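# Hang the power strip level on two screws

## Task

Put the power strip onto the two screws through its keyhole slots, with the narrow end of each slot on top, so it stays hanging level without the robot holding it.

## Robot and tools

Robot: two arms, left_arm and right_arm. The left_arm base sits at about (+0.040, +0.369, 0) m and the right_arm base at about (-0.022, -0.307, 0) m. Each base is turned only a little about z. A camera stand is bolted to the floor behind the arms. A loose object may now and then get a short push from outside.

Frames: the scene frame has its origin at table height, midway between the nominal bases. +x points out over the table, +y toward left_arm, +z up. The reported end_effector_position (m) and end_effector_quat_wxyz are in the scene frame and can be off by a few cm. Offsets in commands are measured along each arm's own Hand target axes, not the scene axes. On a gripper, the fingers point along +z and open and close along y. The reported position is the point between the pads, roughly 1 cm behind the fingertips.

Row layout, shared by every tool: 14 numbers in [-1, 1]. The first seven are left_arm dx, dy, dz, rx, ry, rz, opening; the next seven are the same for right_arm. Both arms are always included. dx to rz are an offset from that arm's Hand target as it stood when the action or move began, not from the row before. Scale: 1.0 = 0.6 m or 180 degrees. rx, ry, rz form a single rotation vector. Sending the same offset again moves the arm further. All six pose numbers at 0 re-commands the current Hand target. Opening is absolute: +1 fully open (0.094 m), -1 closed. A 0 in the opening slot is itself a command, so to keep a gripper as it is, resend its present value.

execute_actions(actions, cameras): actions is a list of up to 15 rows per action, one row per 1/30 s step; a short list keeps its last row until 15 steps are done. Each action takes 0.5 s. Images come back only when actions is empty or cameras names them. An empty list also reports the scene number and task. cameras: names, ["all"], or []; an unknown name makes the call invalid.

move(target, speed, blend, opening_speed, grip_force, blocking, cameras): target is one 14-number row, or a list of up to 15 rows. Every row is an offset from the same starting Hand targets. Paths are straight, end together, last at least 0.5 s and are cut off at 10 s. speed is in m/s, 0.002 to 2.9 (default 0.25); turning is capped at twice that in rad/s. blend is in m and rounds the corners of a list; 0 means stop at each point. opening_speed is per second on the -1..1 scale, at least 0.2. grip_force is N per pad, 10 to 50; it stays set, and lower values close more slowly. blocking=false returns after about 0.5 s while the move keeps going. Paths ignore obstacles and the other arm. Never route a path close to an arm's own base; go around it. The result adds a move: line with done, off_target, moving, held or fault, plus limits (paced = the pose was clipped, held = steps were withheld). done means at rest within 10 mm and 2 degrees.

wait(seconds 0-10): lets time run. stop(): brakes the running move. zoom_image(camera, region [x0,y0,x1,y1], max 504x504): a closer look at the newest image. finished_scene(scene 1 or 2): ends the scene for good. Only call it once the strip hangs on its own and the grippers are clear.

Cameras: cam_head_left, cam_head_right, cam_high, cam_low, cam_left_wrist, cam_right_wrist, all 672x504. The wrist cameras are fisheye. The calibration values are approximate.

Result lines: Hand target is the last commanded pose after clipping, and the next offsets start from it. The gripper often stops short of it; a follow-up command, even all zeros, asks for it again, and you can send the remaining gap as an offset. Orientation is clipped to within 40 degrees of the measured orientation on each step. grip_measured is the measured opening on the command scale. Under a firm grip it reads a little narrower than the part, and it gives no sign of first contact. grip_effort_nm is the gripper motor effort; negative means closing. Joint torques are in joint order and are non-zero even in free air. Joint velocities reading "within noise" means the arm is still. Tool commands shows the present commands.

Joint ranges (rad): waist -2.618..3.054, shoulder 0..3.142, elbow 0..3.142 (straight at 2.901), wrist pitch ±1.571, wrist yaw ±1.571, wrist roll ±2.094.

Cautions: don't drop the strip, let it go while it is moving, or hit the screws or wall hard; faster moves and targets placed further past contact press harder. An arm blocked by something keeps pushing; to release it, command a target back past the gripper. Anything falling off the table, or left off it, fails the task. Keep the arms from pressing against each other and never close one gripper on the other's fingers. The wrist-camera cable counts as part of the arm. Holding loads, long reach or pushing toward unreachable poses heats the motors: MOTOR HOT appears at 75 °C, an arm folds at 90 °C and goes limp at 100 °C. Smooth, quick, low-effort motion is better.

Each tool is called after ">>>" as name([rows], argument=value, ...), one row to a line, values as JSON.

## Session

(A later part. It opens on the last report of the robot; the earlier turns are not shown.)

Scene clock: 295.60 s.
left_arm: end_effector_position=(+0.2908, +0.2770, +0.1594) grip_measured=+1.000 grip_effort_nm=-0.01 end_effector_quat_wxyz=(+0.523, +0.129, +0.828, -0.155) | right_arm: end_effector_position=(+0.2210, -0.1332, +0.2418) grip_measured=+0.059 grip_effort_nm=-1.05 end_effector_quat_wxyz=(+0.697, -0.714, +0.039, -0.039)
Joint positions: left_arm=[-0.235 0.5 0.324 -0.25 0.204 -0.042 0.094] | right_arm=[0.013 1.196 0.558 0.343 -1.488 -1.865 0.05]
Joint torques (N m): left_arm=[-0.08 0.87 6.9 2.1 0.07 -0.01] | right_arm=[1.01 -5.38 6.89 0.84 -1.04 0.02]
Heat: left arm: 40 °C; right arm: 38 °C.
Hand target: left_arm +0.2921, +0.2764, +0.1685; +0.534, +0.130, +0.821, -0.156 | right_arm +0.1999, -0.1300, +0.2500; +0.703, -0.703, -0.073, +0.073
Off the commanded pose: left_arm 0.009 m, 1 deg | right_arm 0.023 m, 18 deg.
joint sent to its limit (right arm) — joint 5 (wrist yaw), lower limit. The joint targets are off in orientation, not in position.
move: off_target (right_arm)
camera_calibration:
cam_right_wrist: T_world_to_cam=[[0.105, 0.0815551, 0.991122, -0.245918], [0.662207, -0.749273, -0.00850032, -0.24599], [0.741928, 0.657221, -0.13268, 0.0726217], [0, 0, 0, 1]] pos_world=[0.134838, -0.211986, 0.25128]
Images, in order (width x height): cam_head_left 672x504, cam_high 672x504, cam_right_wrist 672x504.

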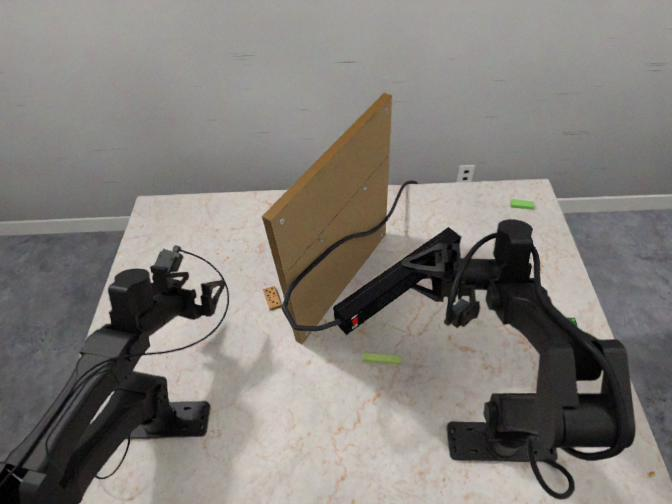

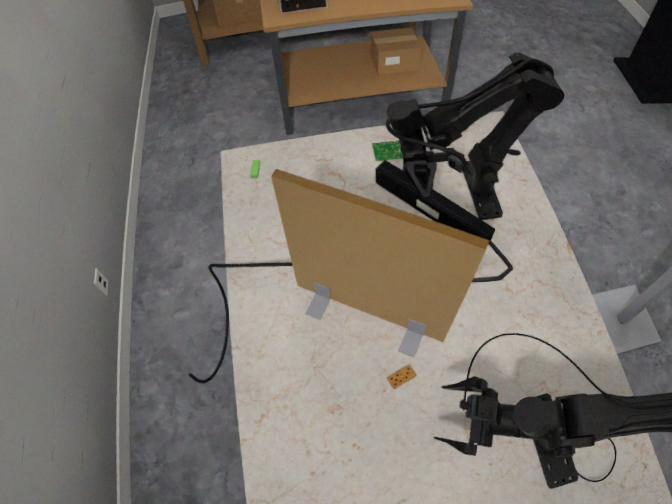

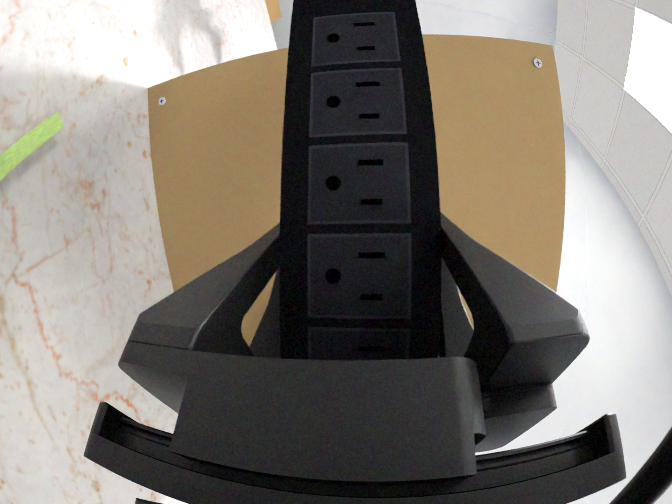

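>>> move([
  [-0.015,-0.241,-0.2405,0,0,0,1,0,0,0,0,0,0,-0.5],
  [0.002,-0.512,-0.181,0.1939,0.0199,-0.4203,1,0,0,0,0,0,0,-0.5],
], speed=0.2, blend=0.03, cameras=["cam_left_wrist","cam_head_left","cam_high"])

Scene clock: 351.77 s.
left_arm: end_effector_position=(+0.0833, +0.0376, +0.2473) grip_measured=+1.000 grip_effort_nm=-0.02 end_effector_quat_wxyz=(+0.242, -0.250, +0.662, -0.664) | right_arm: end_effector_position=(+0.2180, -0.1331, +0.2337) grip_measured=+0.059 grip_effort_nm=-1.05 end_effector_quat_wxyz=(+0.695, -0.717, +0.045, -0.031)
Joint positions: left_arm=[-1.956 1.149 0.451 0.694 -1.079 -1.585 0.094] | right_arm=[0.013 1.196 0.558 0.242 -1.488 -1.948 0.05]
Joint torques (N m): left_arm=[0.49 -1.76 4.63 1.91 0.05 0.07] | right_arm=[1.2 -5.9 8.88 0.79 -1.16 -0.02]
Heat: left arm: 40 °C; right arm: 38 °C.
Hand target: left_arm +0.0843, +0.0375, +0.2449; +0.245, -0.245, +0.663, -0.663 | right_arm +0.1999, -0.1300, +0.2500; +0.704, -0.703, -0.073, +0.073
Off the commanded pose: left_arm 0.003 m, 1 deg | right_arm 0.025 m, 18 deg.
joint sent to its limit (right arm) — joint 5 (wrist yaw), lower limit. The joint targets are off in orientation, not in position.
move: off_target (right_arm)
camera_calibration:
cam_left_wrist: T_world_to_cam=[[-0.0557536, -0.1092, 0.992455, -0.231096], [-0.993349, 0.106362, -0.0441008, 0.0820546], [-0.100744, -0.988313, -0.114403, 0.189595], [0, 0, 0, 1]] pos_world=[0.0877249, 0.153416, 0.254661]
Images, in order (width x height): cam_head_left 672x504, cam_high 672x504, cam_left_wrist 672x504.

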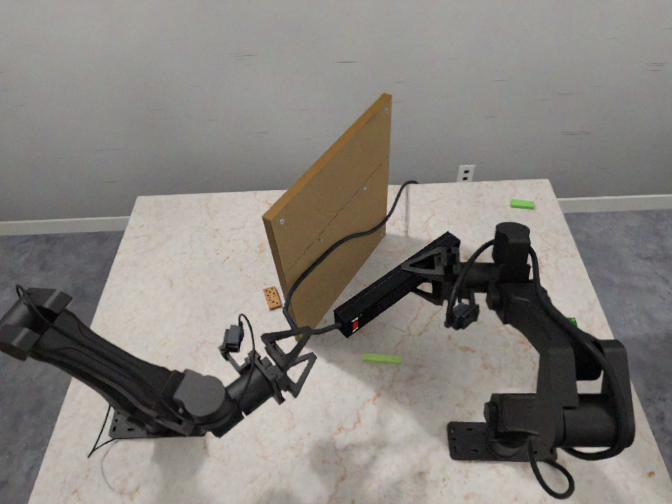

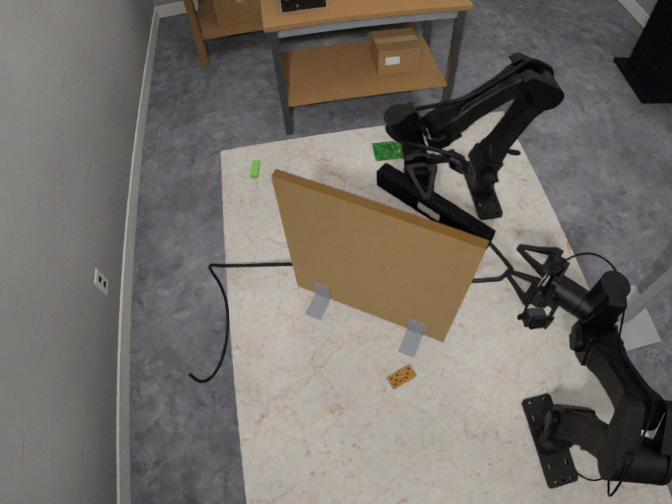

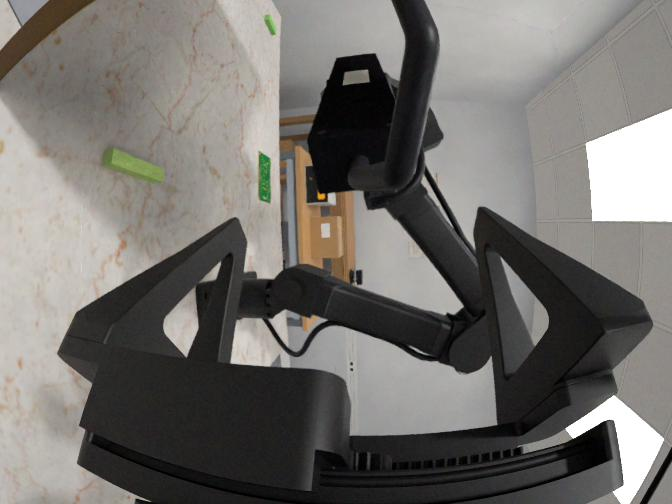

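>>> zoom_image(camera="cam_left_wrist", region=[290, 30, 410, 200])

Scaled by 2.965 from the camera's 672x504 image, which has a finer 960x720 frame.

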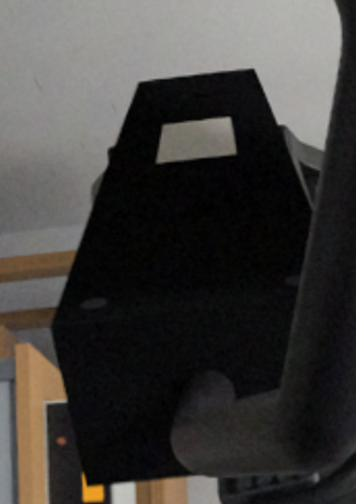

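>>> move(target=[0,-0.2,-0.1,-0.2,0,0,1,0,0.05,0,0.25,0,0,-0.5], speed=0.2, cameras=["cam_left_wrist","cam_head_left","cam_high"])

>>> zoom_image(camera="cam_high", region=[340, 130, 520, 270])

Scene clock: 375.47 s.
left_arm: end_effector_position=(+0.0411, +0.0787, +0.3592) grip_measured=+1.000 grip_effort_nm=-0.02 end_effector_quat_wxyz=(+0.119, -0.174, +0.855, -0.474) | right_arm: end_effector_position=(+0.2061, -0.1322, +0.2199) grip_measured=+0.059 grip_effort_nm=-1.05 end_effector_quat_wxyz=(+0.708, -0.703, +0.066, +0.022)
Joint positions: left_arm=[-1.999 1.13 1.499 -1.124 -0.702 -2.07 0.094] | right_arm=[0.013 1.324 0.375 1.075 -1.538 -1.32 0.05]
Joint torques (N m): left_arm=[0.49 -1.03 7.04 1.25 -0.38 -0.12] | right_arm=[0.81 -2.63 5.57 1.39 -0.19 0.11]
Heat: left arm: 40 °C; right arm: 39 °C.
Hand target: left_arm +0.0454, +0.0831, +0.3648; +0.157, -0.309, +0.836, -0.426 | right_arm +0.1999, -0.1300, +0.2200; +0.897, -0.433, -0.023, +0.085
Off the commanded pose: left_arm 0.008 m, 17 deg | right_arm 0.007 m, 47 deg; orientation clipped.
joint sent to its limit (left arm) — joint 6 (wrist roll), lower limit. The joint targets are off in orientation, not in position.
joint sent to its limit (right arm) — joint 5 (wrist yaw), lower limit. The joint targets are off in orientation, not in position.
move: off_target (left_arm, right_arm); limits=paced
camera_calibration:
cam_left_wrist: T_world_to_cam=[[0.086833, -0.571499, 0.815996, -0.24607], [-0.900564, 0.305196, 0.309582, -0.105698], [-0.425964, -0.761738, -0.48817, 0.36862], [0, 0, 0, 1]] pos_world=[0.0831986, 0.172422, 0.413464]
Images, in order (width x height): cam_head_left 672x504, cam_high 672x504, cam_left_wrist 672x504.

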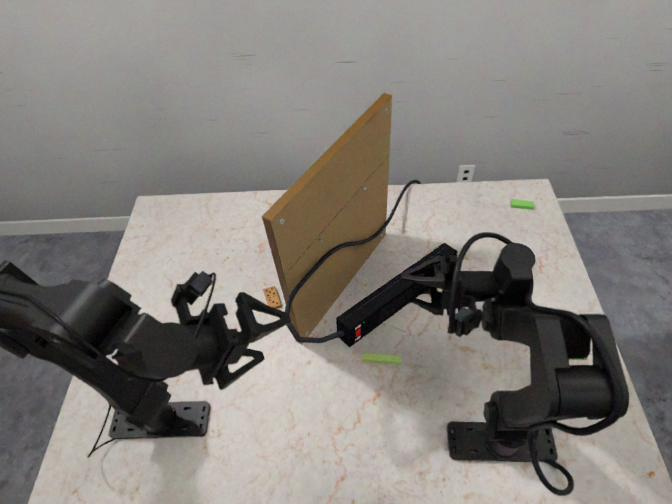

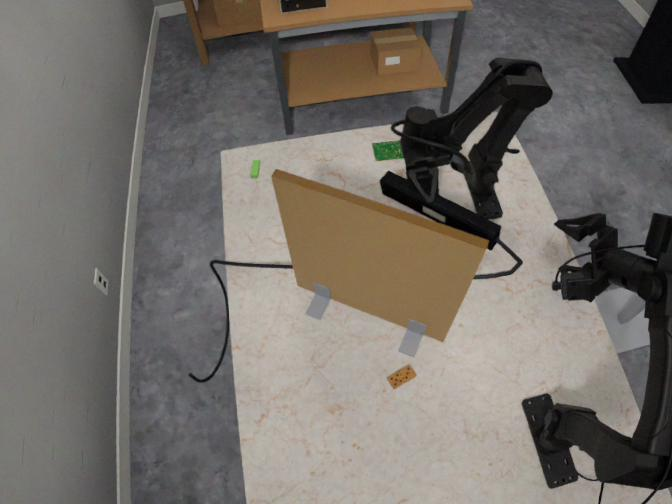

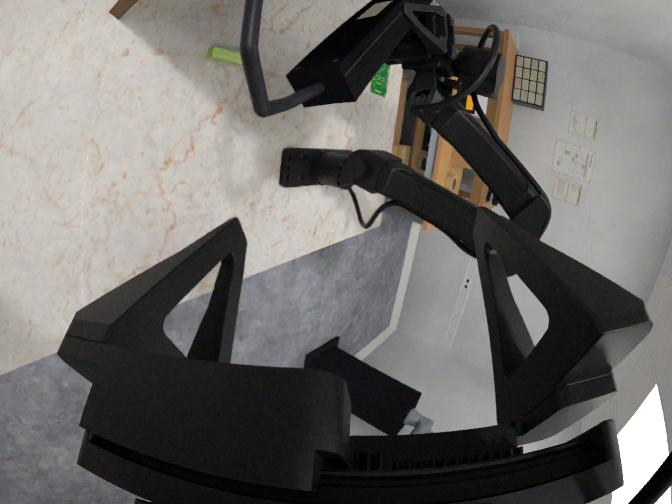

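Scaled by 2.800 from the camera's 672x504 image, which has a finer 960x720 frame.

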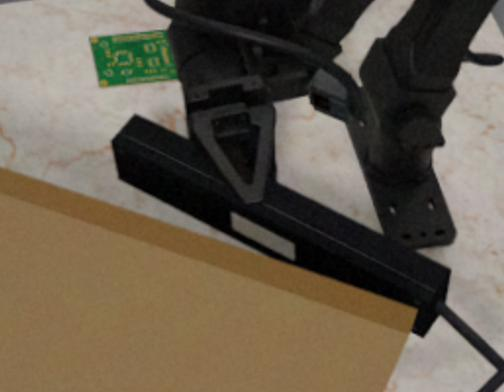

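>>> execute_actions(actions=[])

Scene clock: 432.97 s.
left_arm: end_effector_position=(+0.0411, +0.0787, +0.3592) grip_measured=+1.000 grip_effort_nm=-0.02 end_effector_quat_wxyz=(+0.119, -0.174, +0.855, -0.474) | right_arm: end_effector_position=(+0.2060, -0.1322, +0.2199) grip_measured=+0.059 grip_effort_nm=-1.05 end_effector_quat_wxyz=(+0.708, -0.703, +0.066, +0.022)
Joint positions: left_arm=[-1.999 1.13 1.499 -1.124 -0.702 -2.07 0.094] | right_arm=[0.013 1.324 0.375 1.075 -1.539 -1.32 0.05]
Joint velocities: within noise
Joint torques (N m): left_arm=[0.51 -1.01 6.89 1.26 -0.37 -0.12] | right_arm=[0.81 -2.8 5.68 1.41 -0.2 0.12]
Heat: left arm: 42 °C; right arm: 37 °C.
Hand target: left_arm +0.0454, +0.0831, +0.3648; +0.157, -0.309, +0.836, -0.426 | right_arm +0.1999, -0.1300, +0.2200; +0.897, -0.433, -0.023, +0.085
Tool commands: left_gripper/opening=+1.0 right_gripper/opening=-0.5
Off the commanded pose: left_arm 0.008 m, 17 deg | right_arm 0.007 m, 47 deg; orientation clipped.
camera_calibration:
cam_left_wrist: T_world_to_cam=[[0.086833, -0.571499, 0.815996, -0.24607], [-0.900564, 0.305196, 0.309582, -0.105698], [-0.425964, -0.761738, -0.48817, 0.36862], [0, 0, 0, 1]] pos_world=[0.0831986, 0.172422, 0.413464]
cam_right_wrist: T_world_to_cam=[[0.222109, 0.0511022, 0.973682, -0.247018], [0.68822, -0.715604, -0.119434, -0.212028], [0.690667, 0.696635, -0.194111, 0.109433], [0, 0, 0, 1]] pos_world=[0.125205, -0.21534, 0.236436]

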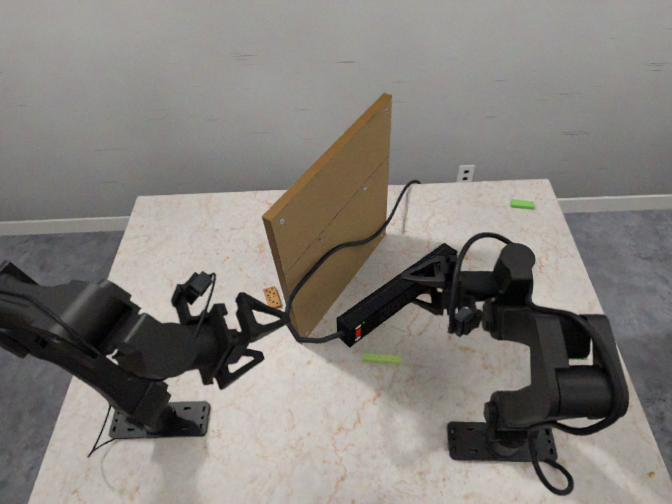

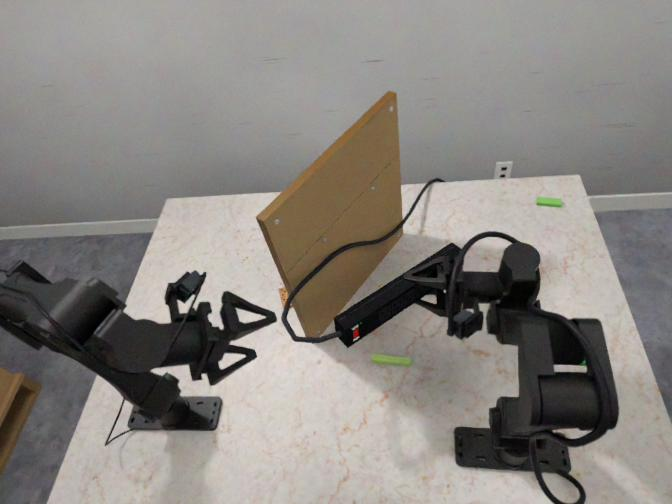

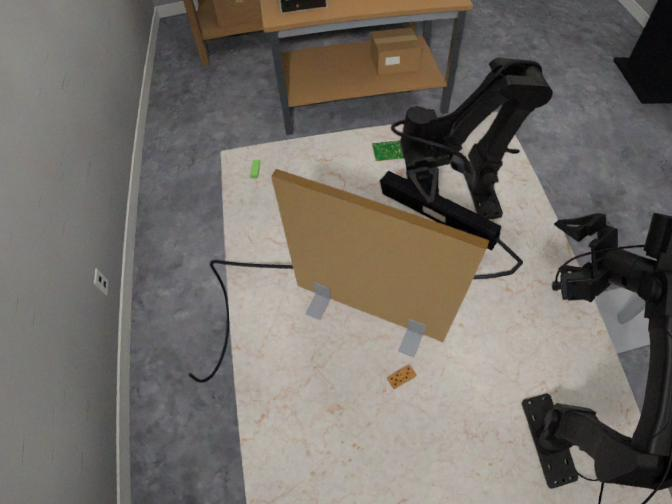

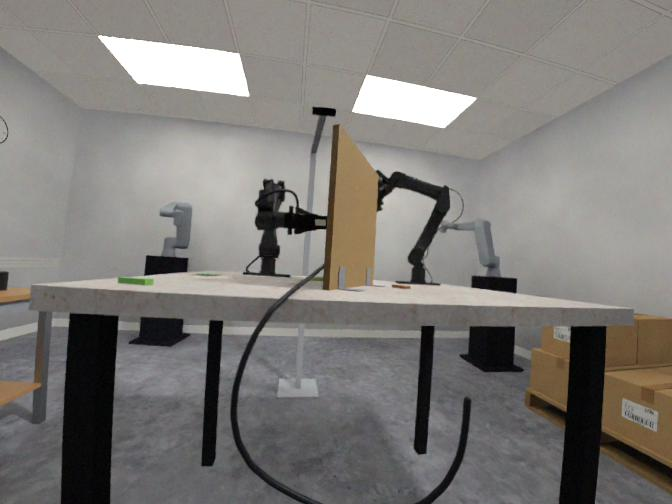

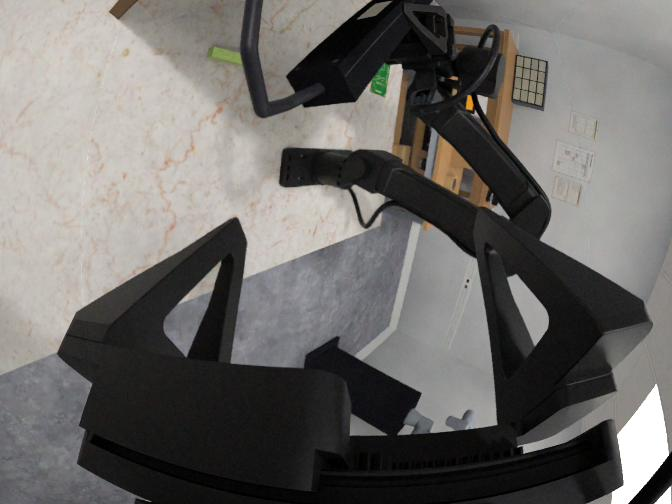

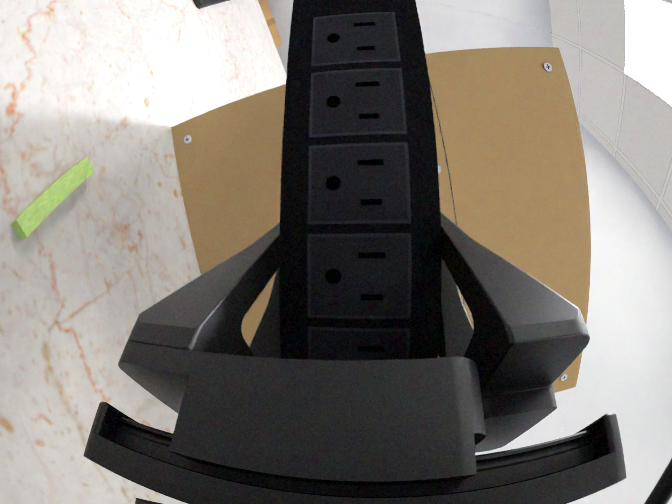

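>>> move(target=[0,0.103,0.198,0.2,0,0,1,0,0,0,0,0,0,-0.5], cameras=["cam_left_wrist","cam_head_left"])

Scene clock: 467.83 s.
left_arm: end_effector_position=(+0.0811, +0.0359, +0.2475) grip_measured=+1.000 grip_effort_nm=-0.03 end_effector_quat_wxyz=(+0.237, -0.245, +0.664, -0.665) | right_arm: end_effector_position=(+0.2055, -0.1322, +0.2205) grip_measured=+0.059 grip_effort_nm=-1.05 end_effector_quat_wxyz=(+0.708, -0.702, +0.064, +0.023)
Joint positions: left_arm=[-1.957 1.148 0.451 0.692 -1.065 -1.586 0.094] | right_arm=[0.013 1.345 0.369 1.159 -1.543 -1.264 0.05]
Joint torques (N m): left_arm=[0.49 -1.74 4.67 1.92 -0.11 0.09] | right_arm=[0.83 -2.8 5.37 1.38 -0.11 0.12]
Heat: left arm: 42 °C; right arm: 36 °C.
Hand target: left_arm +0.0842, +0.0377, +0.2451; +0.245, -0.246, +0.663, -0.663 | right_arm +0.1999, -0.1300, +0.2201; +0.897, -0.433, -0.023, +0.085
Off the commanded pose: left_arm 0.004 m, 1 deg | right_arm 0.006 m, 40 deg.
joint sent to its limit (right arm) — joint 5 (wrist yaw), lower limit. The joint targets are off in orientation, not in position.
move: off_target (right_arm)
camera_calibration:
cam_left_wrist: T_world_to_cam=[[-0.0570929, -0.108066, 0.992503, -0.231474], [-0.99163, 0.121452, -0.0438186, 0.0792897], [-0.115806, -0.986697, -0.114095, 0.18887], [0, 0, 0, 1]] pos_world=[0.0872829, 0.151713, 0.254762]
Images, in order (width x height): cam_head_left 672x504, cam_left_wrist 672x504.

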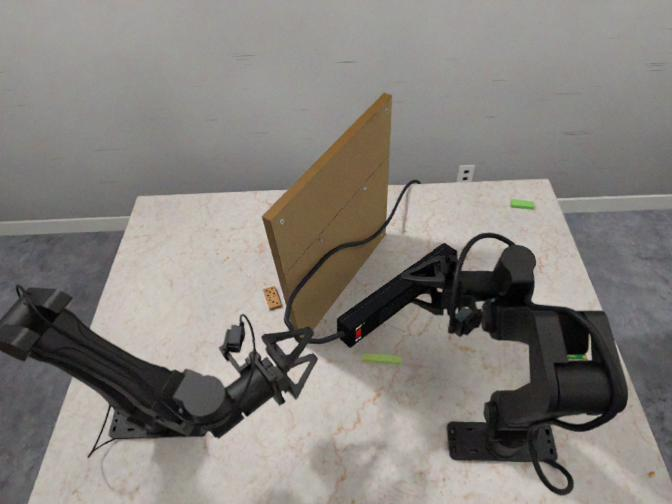

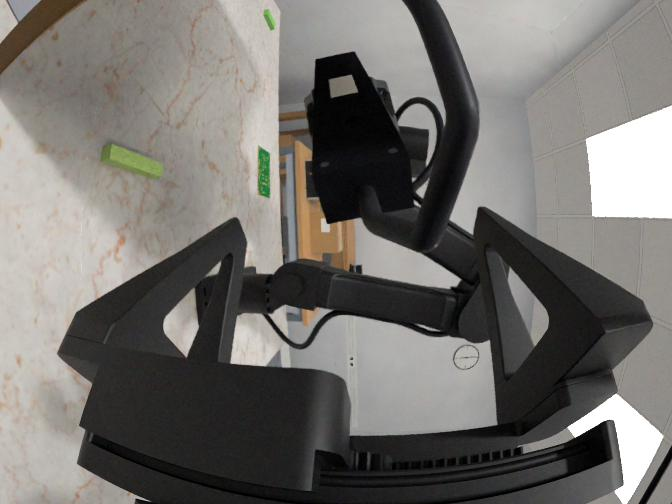

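>>> zoom_image(camera="cam_left_wrist", region=[280, 30, 440, 230])

Scaled by 2.520 from the camera's 672x504 image, which has a finer 960x720 frame.

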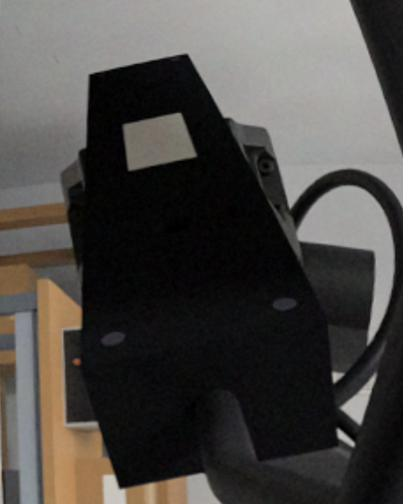

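>>> zoom_image(camera="cam_left_wrist", region=[325, 95, 385, 140])

>>> zoom_image(camera="cam_left_wrist", region=[310, 45, 370, 85])

Scaled by 8.400 from the camera's 672x504 image, which has a finer 960x720 frame.

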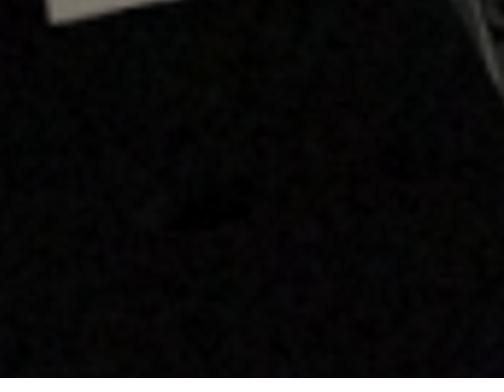

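Scaled by 8.400 from the camera's 672x504 image, which has a finer 960x720 frame.

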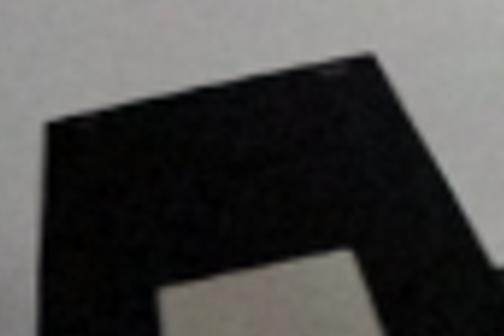

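>>> move(target=[0,-0.012,0.11,0,0,0,1,0,0,0,0,0,0,-0.5], cameras=["cam_left_wrist","cam_head_left","cam_head_right"], speed=0.12)

Scene clock: 503.77 s.
left_arm: end_effector_position=(+0.1270, -0.0065, +0.2375) grip_measured=+1.000 grip_effort_nm=-0.03 end_effector_quat_wxyz=(+0.251, -0.242, +0.675, -0.650) | right_arm: end_effector_position=(+0.2052, -0.1322, +0.2215) grip_measured=+0.059 grip_effort_nm=-1.05 end_effector_quat_wxyz=(+0.709, -0.702, +0.062, +0.022)
Joint positions: left_arm=[-1.719 1.317 0.544 0.728 -0.844 -1.581 0.094] | right_arm=[0.013 1.345 0.369 1.173 -1.544 -1.254 0.05]
Joint torques (N m): left_arm=[0.32 -2.95 7.61 2.1 0 0.07] | right_arm=[0.79 -2.47 5.26 1.36 -0.1 0.13]
Heat: left arm: 40 °C; right arm: 36 °C.
Hand target: left_arm +0.1271, -0.0125, +0.2523; +0.245, -0.245, +0.663, -0.663 | right_arm +0.1999, -0.1300, +0.2200; +0.897, -0.433, -0.023, +0.085
Off the commanded pose: left_arm 0.016 m, 2 deg | right_arm 0.006 m, 40 deg.
joint sent to its limit (right arm) — joint 5 (wrist yaw), lower limit. The joint targets are off in orientation, not in position.
move: off_target (left_arm, right_arm)
camera_calibration:
cam_left_wrist: T_world_to_cam=[[-0.0629746, -0.151881, 0.986391, -0.221719], [-0.993163, 0.106878, -0.0469502, 0.130512], [-0.0982925, -0.982603, -0.157574, 0.159374], [0, 0, 0, 1]] pos_world=[0.131322, 0.108977, 0.249942]
Images, in order (width x height): cam_head_left 672x504, cam_head_right 672x504, cam_left_wrist 672x504.

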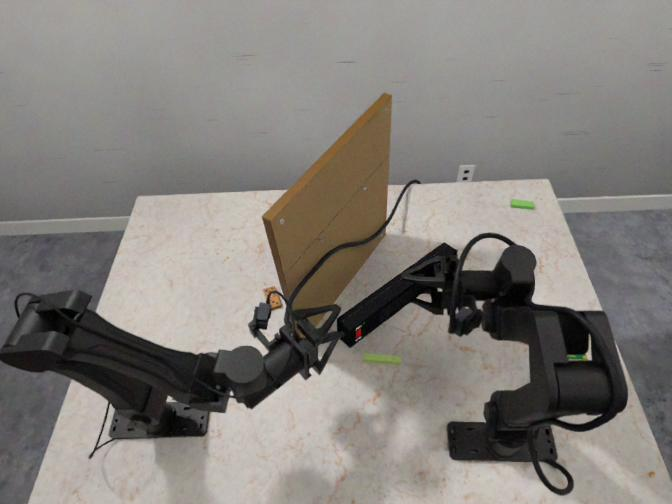

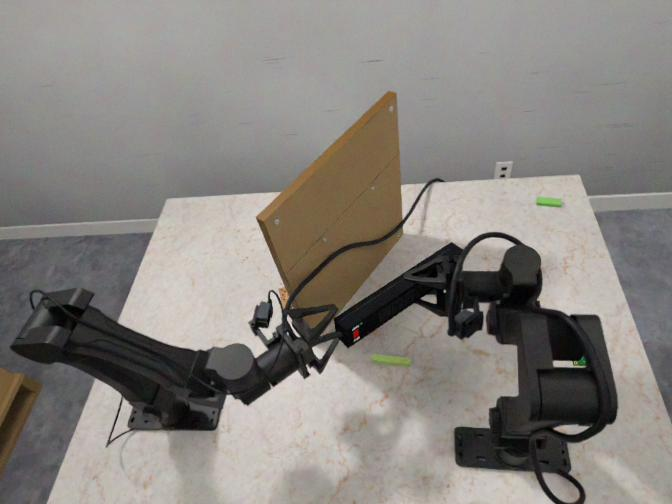

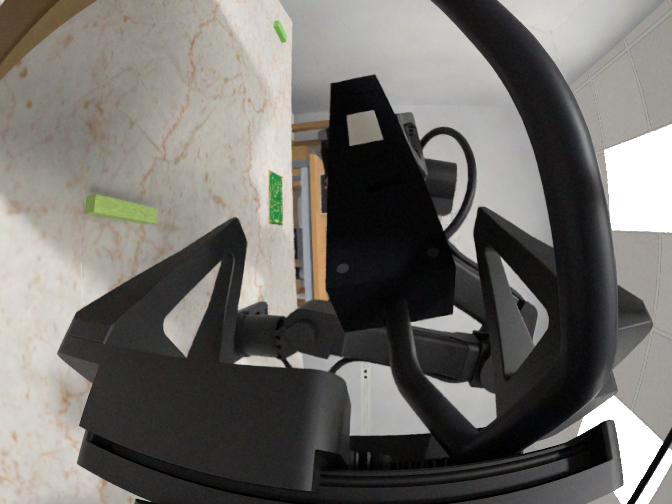

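>>> zoom_image(camera="cam_head_left", region=[240, 230, 480, 400])

>>> zoom_image(camera="cam_head_right", region=[240, 230, 480, 400])

Scaled by 2.100 from the camera's 672x504 image, which has a finer 960x720 frame.

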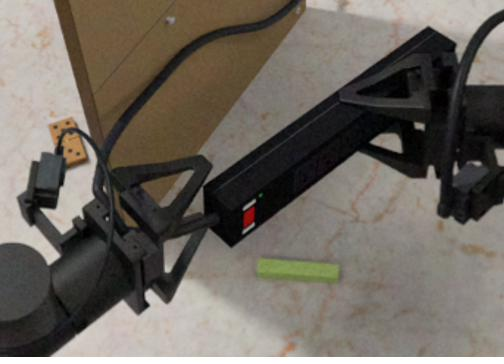

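Scaled by 2.100 from the camera's 672x504 image, which has a finer 960x720 frame.

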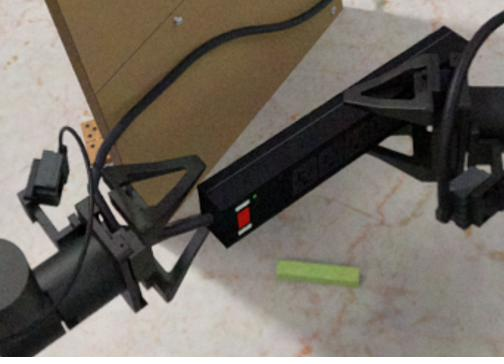

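>>> move([
  [0,0,-0.05,0,0,0,1,0,0,0,0,0,0,-0.5],
  [0.06,-0.025,-0.05,0,0,0,1,0,0,0,0,0,0,-0.5],
], cameras=["cam_left_wrist","cam_head_left","cam_head_right"], speed=0.12, blend=0.01)

Scene clock: 565.57 s.
left_arm: end_effector_position=(+0.0808, -0.0106, +0.2599) grip_measured=+1.000 grip_effort_nm=-0.03 end_effector_quat_wxyz=(+0.240, -0.243, +0.665, -0.664) | right_arm: end_effector_position=(+0.2055, -0.1322, +0.2210) grip_measured=+0.059 grip_effort_nm=-1.05 end_effector_quat_wxyz=(+0.709, -0.702, +0.063, +0.023)
Joint positions: left_arm=[-1.892 1.332 0.623 0.702 -1.002 -1.581 0.094] | right_arm=[0.013 1.35 0.369 1.182 -1.544 -1.248 0.05]
Joint torques (N m): left_arm=[-0.31 -3.14 7.49 1.59 -0.17 0.05] | right_arm=[0.84 -2.73 5.26 1.39 -0.08 0.14]
Heat: left arm: 41 °C; right arm: 36 °C.
Hand target: left_arm +0.0802, -0.0131, +0.2673; +0.245, -0.245, +0.663, -0.663 | right_arm +0.1999, -0.1300, +0.2200; +0.897, -0.433, -0.023, +0.085
Off the commanded pose: left_arm 0.008 m, 1 deg | right_arm 0.006 m, 40 deg.
joint sent to its limit (right arm) — joint 5 (wrist yaw), lower limit. The joint targets are off in orientation, not in position.
move: off_target (right_arm)
camera_calibration:
cam_left_wrist: T_world_to_cam=[[-0.0609293, -0.11376, 0.991638, -0.24845], [-0.991664, 0.119902, -0.0471758, 0.0860865], [-0.113533, -0.986246, -0.120117, 0.145799], [0, 0, 0, 1]] pos_world=[0.086784, 0.105208, 0.267947]
Images, in order (width x height): cam_head_left 672x504, cam_head_right 672x504, cam_left_wrist 672x504.

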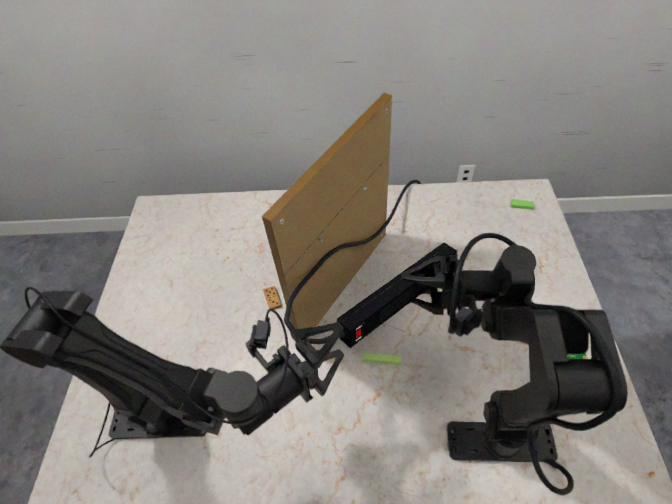

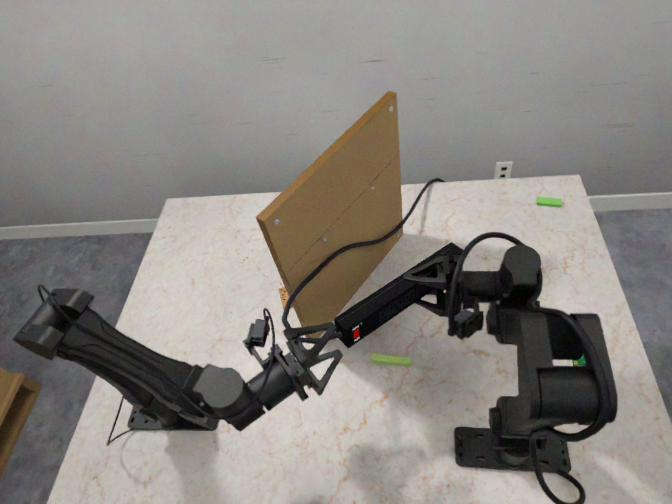

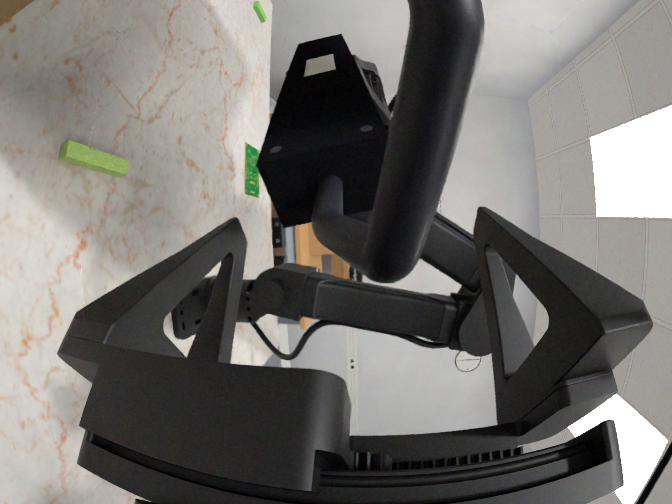

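>>> move(target=[0,0.02,0.06,0,0,0,1,0,0,0,0,0,0,-0.5], cameras=["cam_left_wrist","cam_head_left","cam_head_right"], speed=0.1)

Scene clock: 573.80 s.
left_arm: end_effector_position=(+0.1042, -0.0342, +0.2417) grip_measured=+1.000 grip_effort_nm=-0.02 end_effector_quat_wxyz=(+0.251, -0.242, +0.674, -0.651) | right_arm: end_effector_position=(+0.2047, -0.1321, +0.2202) grip_measured=+0.059 grip_effort_nm=-1.05 end_effector_quat_wxyz=(+0.709, -0.702, +0.064, +0.024)
Joint positions: left_arm=[-1.79 1.444 0.658 0.743 -0.915 -1.581 0.094] | right_arm=[0.013 1.35 0.364 1.188 -1.544 -1.243 0.05]
Joint torques (N m): left_arm=[0.25 -3.89 7.51 2.05 0.09 0.08] | right_arm=[0.75 -2.56 5.6 1.4 -0.08 0.17]
Heat: left arm: 41 °C; right arm: 36 °C.
Hand target: left_arm +0.1036, -0.0404, +0.2553; +0.245, -0.245, +0.663, -0.663 | right_arm +0.1999, -0.1300, +0.2200; +0.897, -0.433, -0.023, +0.085
Off the commanded pose: left_arm 0.015 m, 2 deg | right_arm 0.005 m, 40 deg.
move: off_target (left_arm, right_arm)
camera_calibration:
cam_left_wrist: T_world_to_cam=[[-0.0656938, -0.149958, 0.986507, -0.231119], [-0.993103, 0.106047, -0.0500129, 0.111651], [-0.0971164, -0.982989, -0.15589, 0.129989], [0, 0, 0, 1]] pos_world=[0.108322, 0.0812793, 0.253848]
Images, in order (width x height): cam_head_left 672x504, cam_head_right 672x504, cam_left_wrist 672x504.

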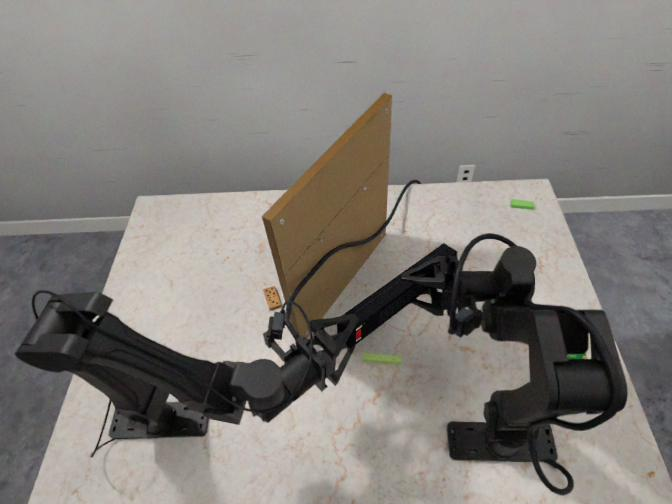

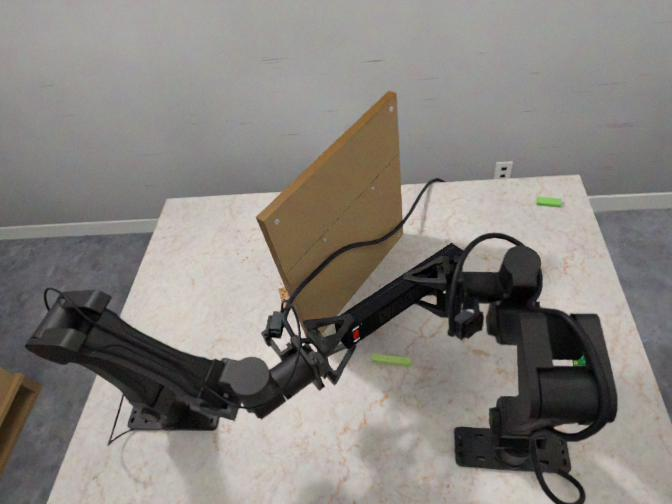

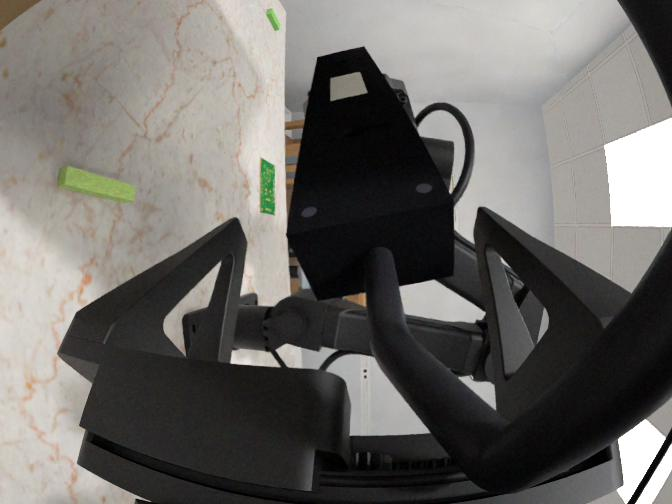

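>>> move([
  [0,-0.007,0.02,0,0,0,1,0,0,0,0,0,0,-0.5],
  [0,-0.007,0.02,0,0,0,-0.5,0,0,0,0,0,0,-0.5],
], cameras=["cam_left_wrist","cam_right_wrist","cam_head_right"], speed=0.1, opening_speed=0.5)

Scene clock: 586.23 s.
left_arm: end_effector_position=(+0.1177, -0.0386, +0.2531) grip_measured=+0.194 grip_effort_nm=-1.04 end_effector_quat_wxyz=(+0.246, -0.276, +0.651, -0.663) | right_arm: end_effector_position=(+0.2053, -0.1335, +0.2117) grip_measured=+0.059 grip_effort_nm=-1.05 end_effector_quat_wxyz=(+0.720, -0.680, +0.133, +0.030)
Joint positions: left_arm=[-1.756 1.468 0.694 0.776 -0.924 -1.615 0.056] | right_arm=[0.013 1.399 0.268 1.45 -1.445 -1.02 0.05]
Joint torques (N m): left_arm=[0.14 -4.27 7.45 1.56 0.51 0.44] | right_arm=[1.5 -2.65 4.62 2.22 0.34 0.21]
Heat: left arm: 41 °C; right arm: 36 °C.
Hand target: left_arm +0.1115, -0.0496, +0.2596; +0.245, -0.245, +0.663, -0.663 | right_arm +0.1999, -0.1300, +0.2200; +0.897, -0.434, -0.023, +0.085
Off the commanded pose: left_arm 0.014 m, 4 deg | right_arm 0.011 m, 40 deg.
joint sent to its limit (right arm) — joint 4 (wrist pitch), upper limit. The joint targets are off in orientation, not in position.
move: off_target (left_arm, right_arm); target 2's new opening was sent with left_arm's hand 0.013 m and 1 deg from that target; limits=paced
camera_calibration:
cam_left_wrist: T_world_to_cam=[[-0.027804, -0.0857189, 0.995931, -0.246474], [-0.997944, 0.0599376, -0.0227014, 0.11803], [-0.0577478, -0.994515, -0.0872091, 0.10634], [0, 0, 0, 1]] pos_world=[0.117075, 0.077555, 0.257425]
cam_right_wrist: T_world_to_cam=[[0.325315, -0.0173666, 0.945446, -0.263102], [0.606859, -0.762936, -0.222826, -0.181166], [0.725184, 0.646241, -0.237655, 0.104646], [0, 0, 0, 1]] pos_world=[0.119646, -0.210414, 0.23325]
Images, in order (width x height): cam_head_right 672x504, cam_left_wrist 672x504, cam_right_wrist 672x504.

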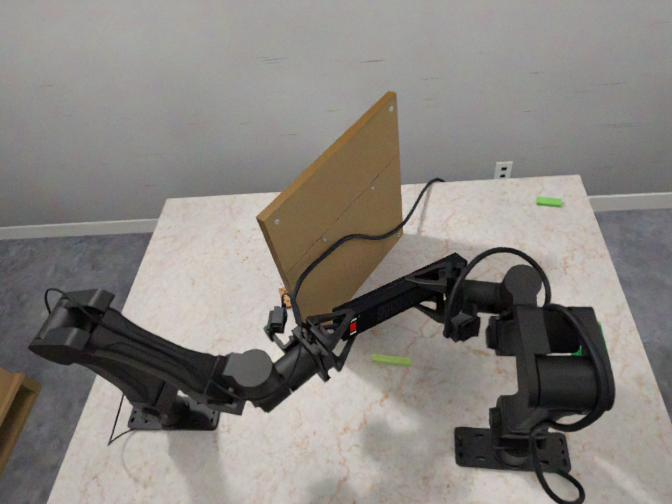

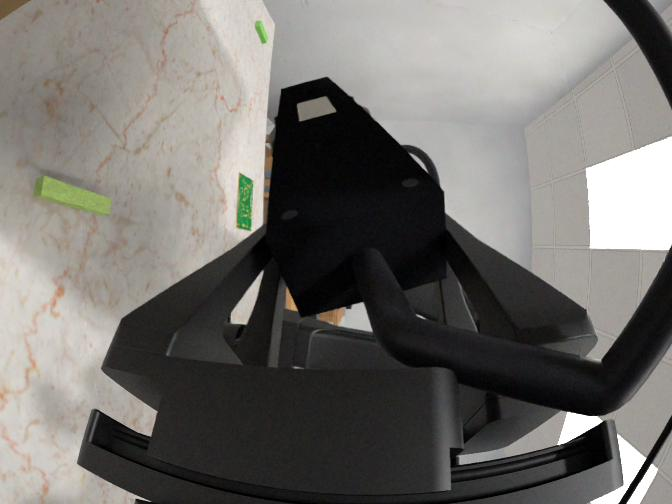

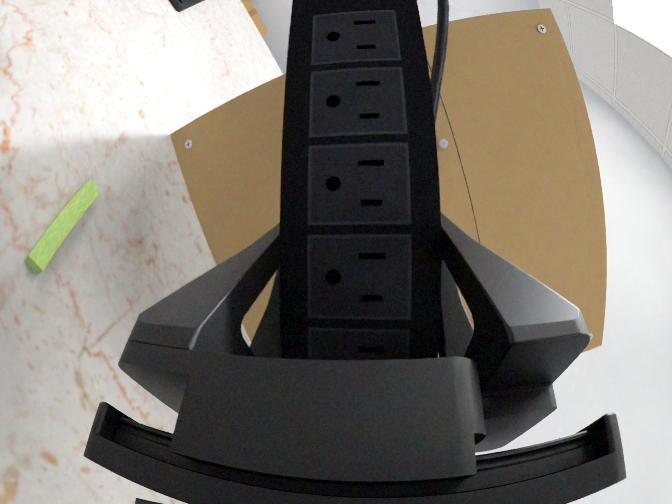

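>>> move([
  [0,0,0,0,0,0,-0.5,0,0,0,-0.186,0.1175,0.025,-0.5],
  [0,0,0,0,0,0,-0.5,0,0,0,-0.186,0.1175,0.025,0.9],
], cameras=["cam_left_wrist","cam_right_wrist","cam_head_right"], speed=0.1, opening_speed=0.6)

Scene clock: 611.00 s.
left_arm: end_effector_position=(+0.1155, -0.0413, +0.2444) grip_measured=+0.193 grip_effort_nm=-1.04 end_effector_quat_wxyz=(+0.254, -0.255, +0.670, -0.650) | right_arm: end_effector_position=(+0.2026, -0.1320, +0.2152) grip_measured=+0.898 grip_effort_nm=0.10 end_effector_quat_wxyz=(+0.719, -0.680, +0.139, +0.033)
Joint positions: left_arm=[-1.754 1.47 0.694 0.732 -0.901 -1.597 0.056] | right_arm=[0.021 1.326 0.268 1.317 -1.433 -1.066 0.089]
Joint torques (N m): left_arm=[0.02 -4.55 7.64 1.99 0.27 0.23] | right_arm=[0.73 -4.57 5.71 1.04 0.17 0.11]
Heat: left arm: 41 °C; right arm: 39 °C.
Hand target: left_arm +0.1114, -0.0496, +0.2596; +0.245, -0.245, +0.663, -0.663 | right_arm +0.1999, -0.1300, +0.2201; +0.720, -0.681, +0.133, +0.029
Off the commanded pose: left_arm 0.018 m, 2 deg | right_arm 0.006 m, 1 deg.
move: off_target (left_arm)
camera_calibration:
cam_left_wrist: T_world_to_cam=[[-0.0500357, -0.141619, 0.988656, -0.236095], [-0.995823, 0.0827676, -0.0385425, 0.120302], [-0.0763703, -0.986455, -0.145169, 0.119302], [0, 0, 0, 1]] pos_world=[0.117097, 0.0742937, 0.255373]
cam_right_wrist: T_world_to_cam=[[0.337899, -0.0171365, 0.941026, -0.26698], [0.599676, -0.76669, -0.229291, -0.175251], [0.725405, 0.641788, -0.248788, 0.108287], [0, 0, 0, 1]] pos_world=[0.116754, -0.208436, 0.237992]
Images, in order (width x height): cam_head_right 672x504, cam_left_wrist 672x504, cam_right_wrist 672x504.

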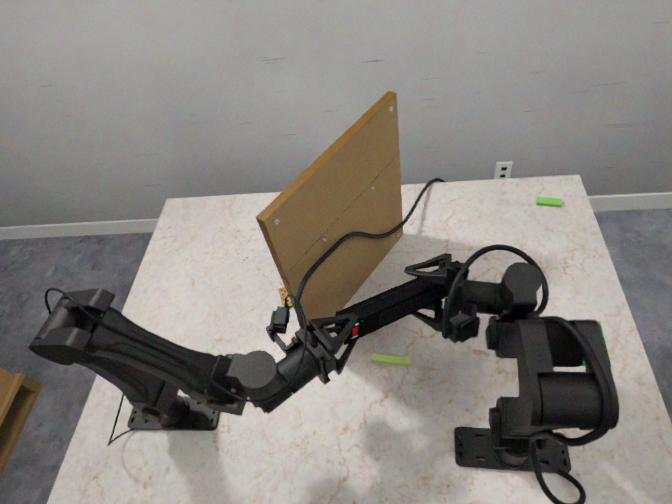

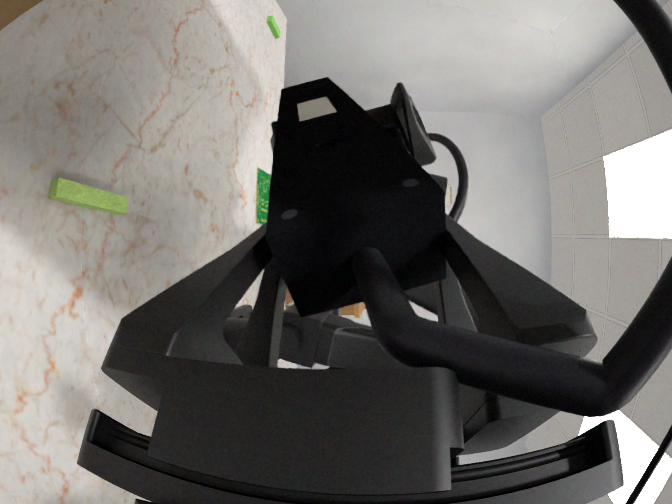

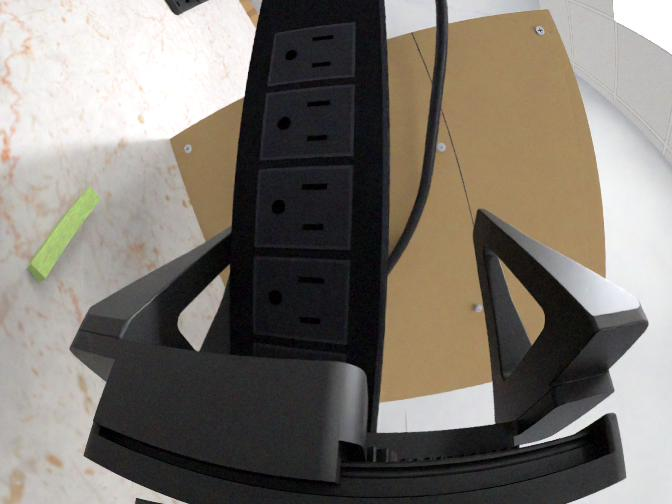

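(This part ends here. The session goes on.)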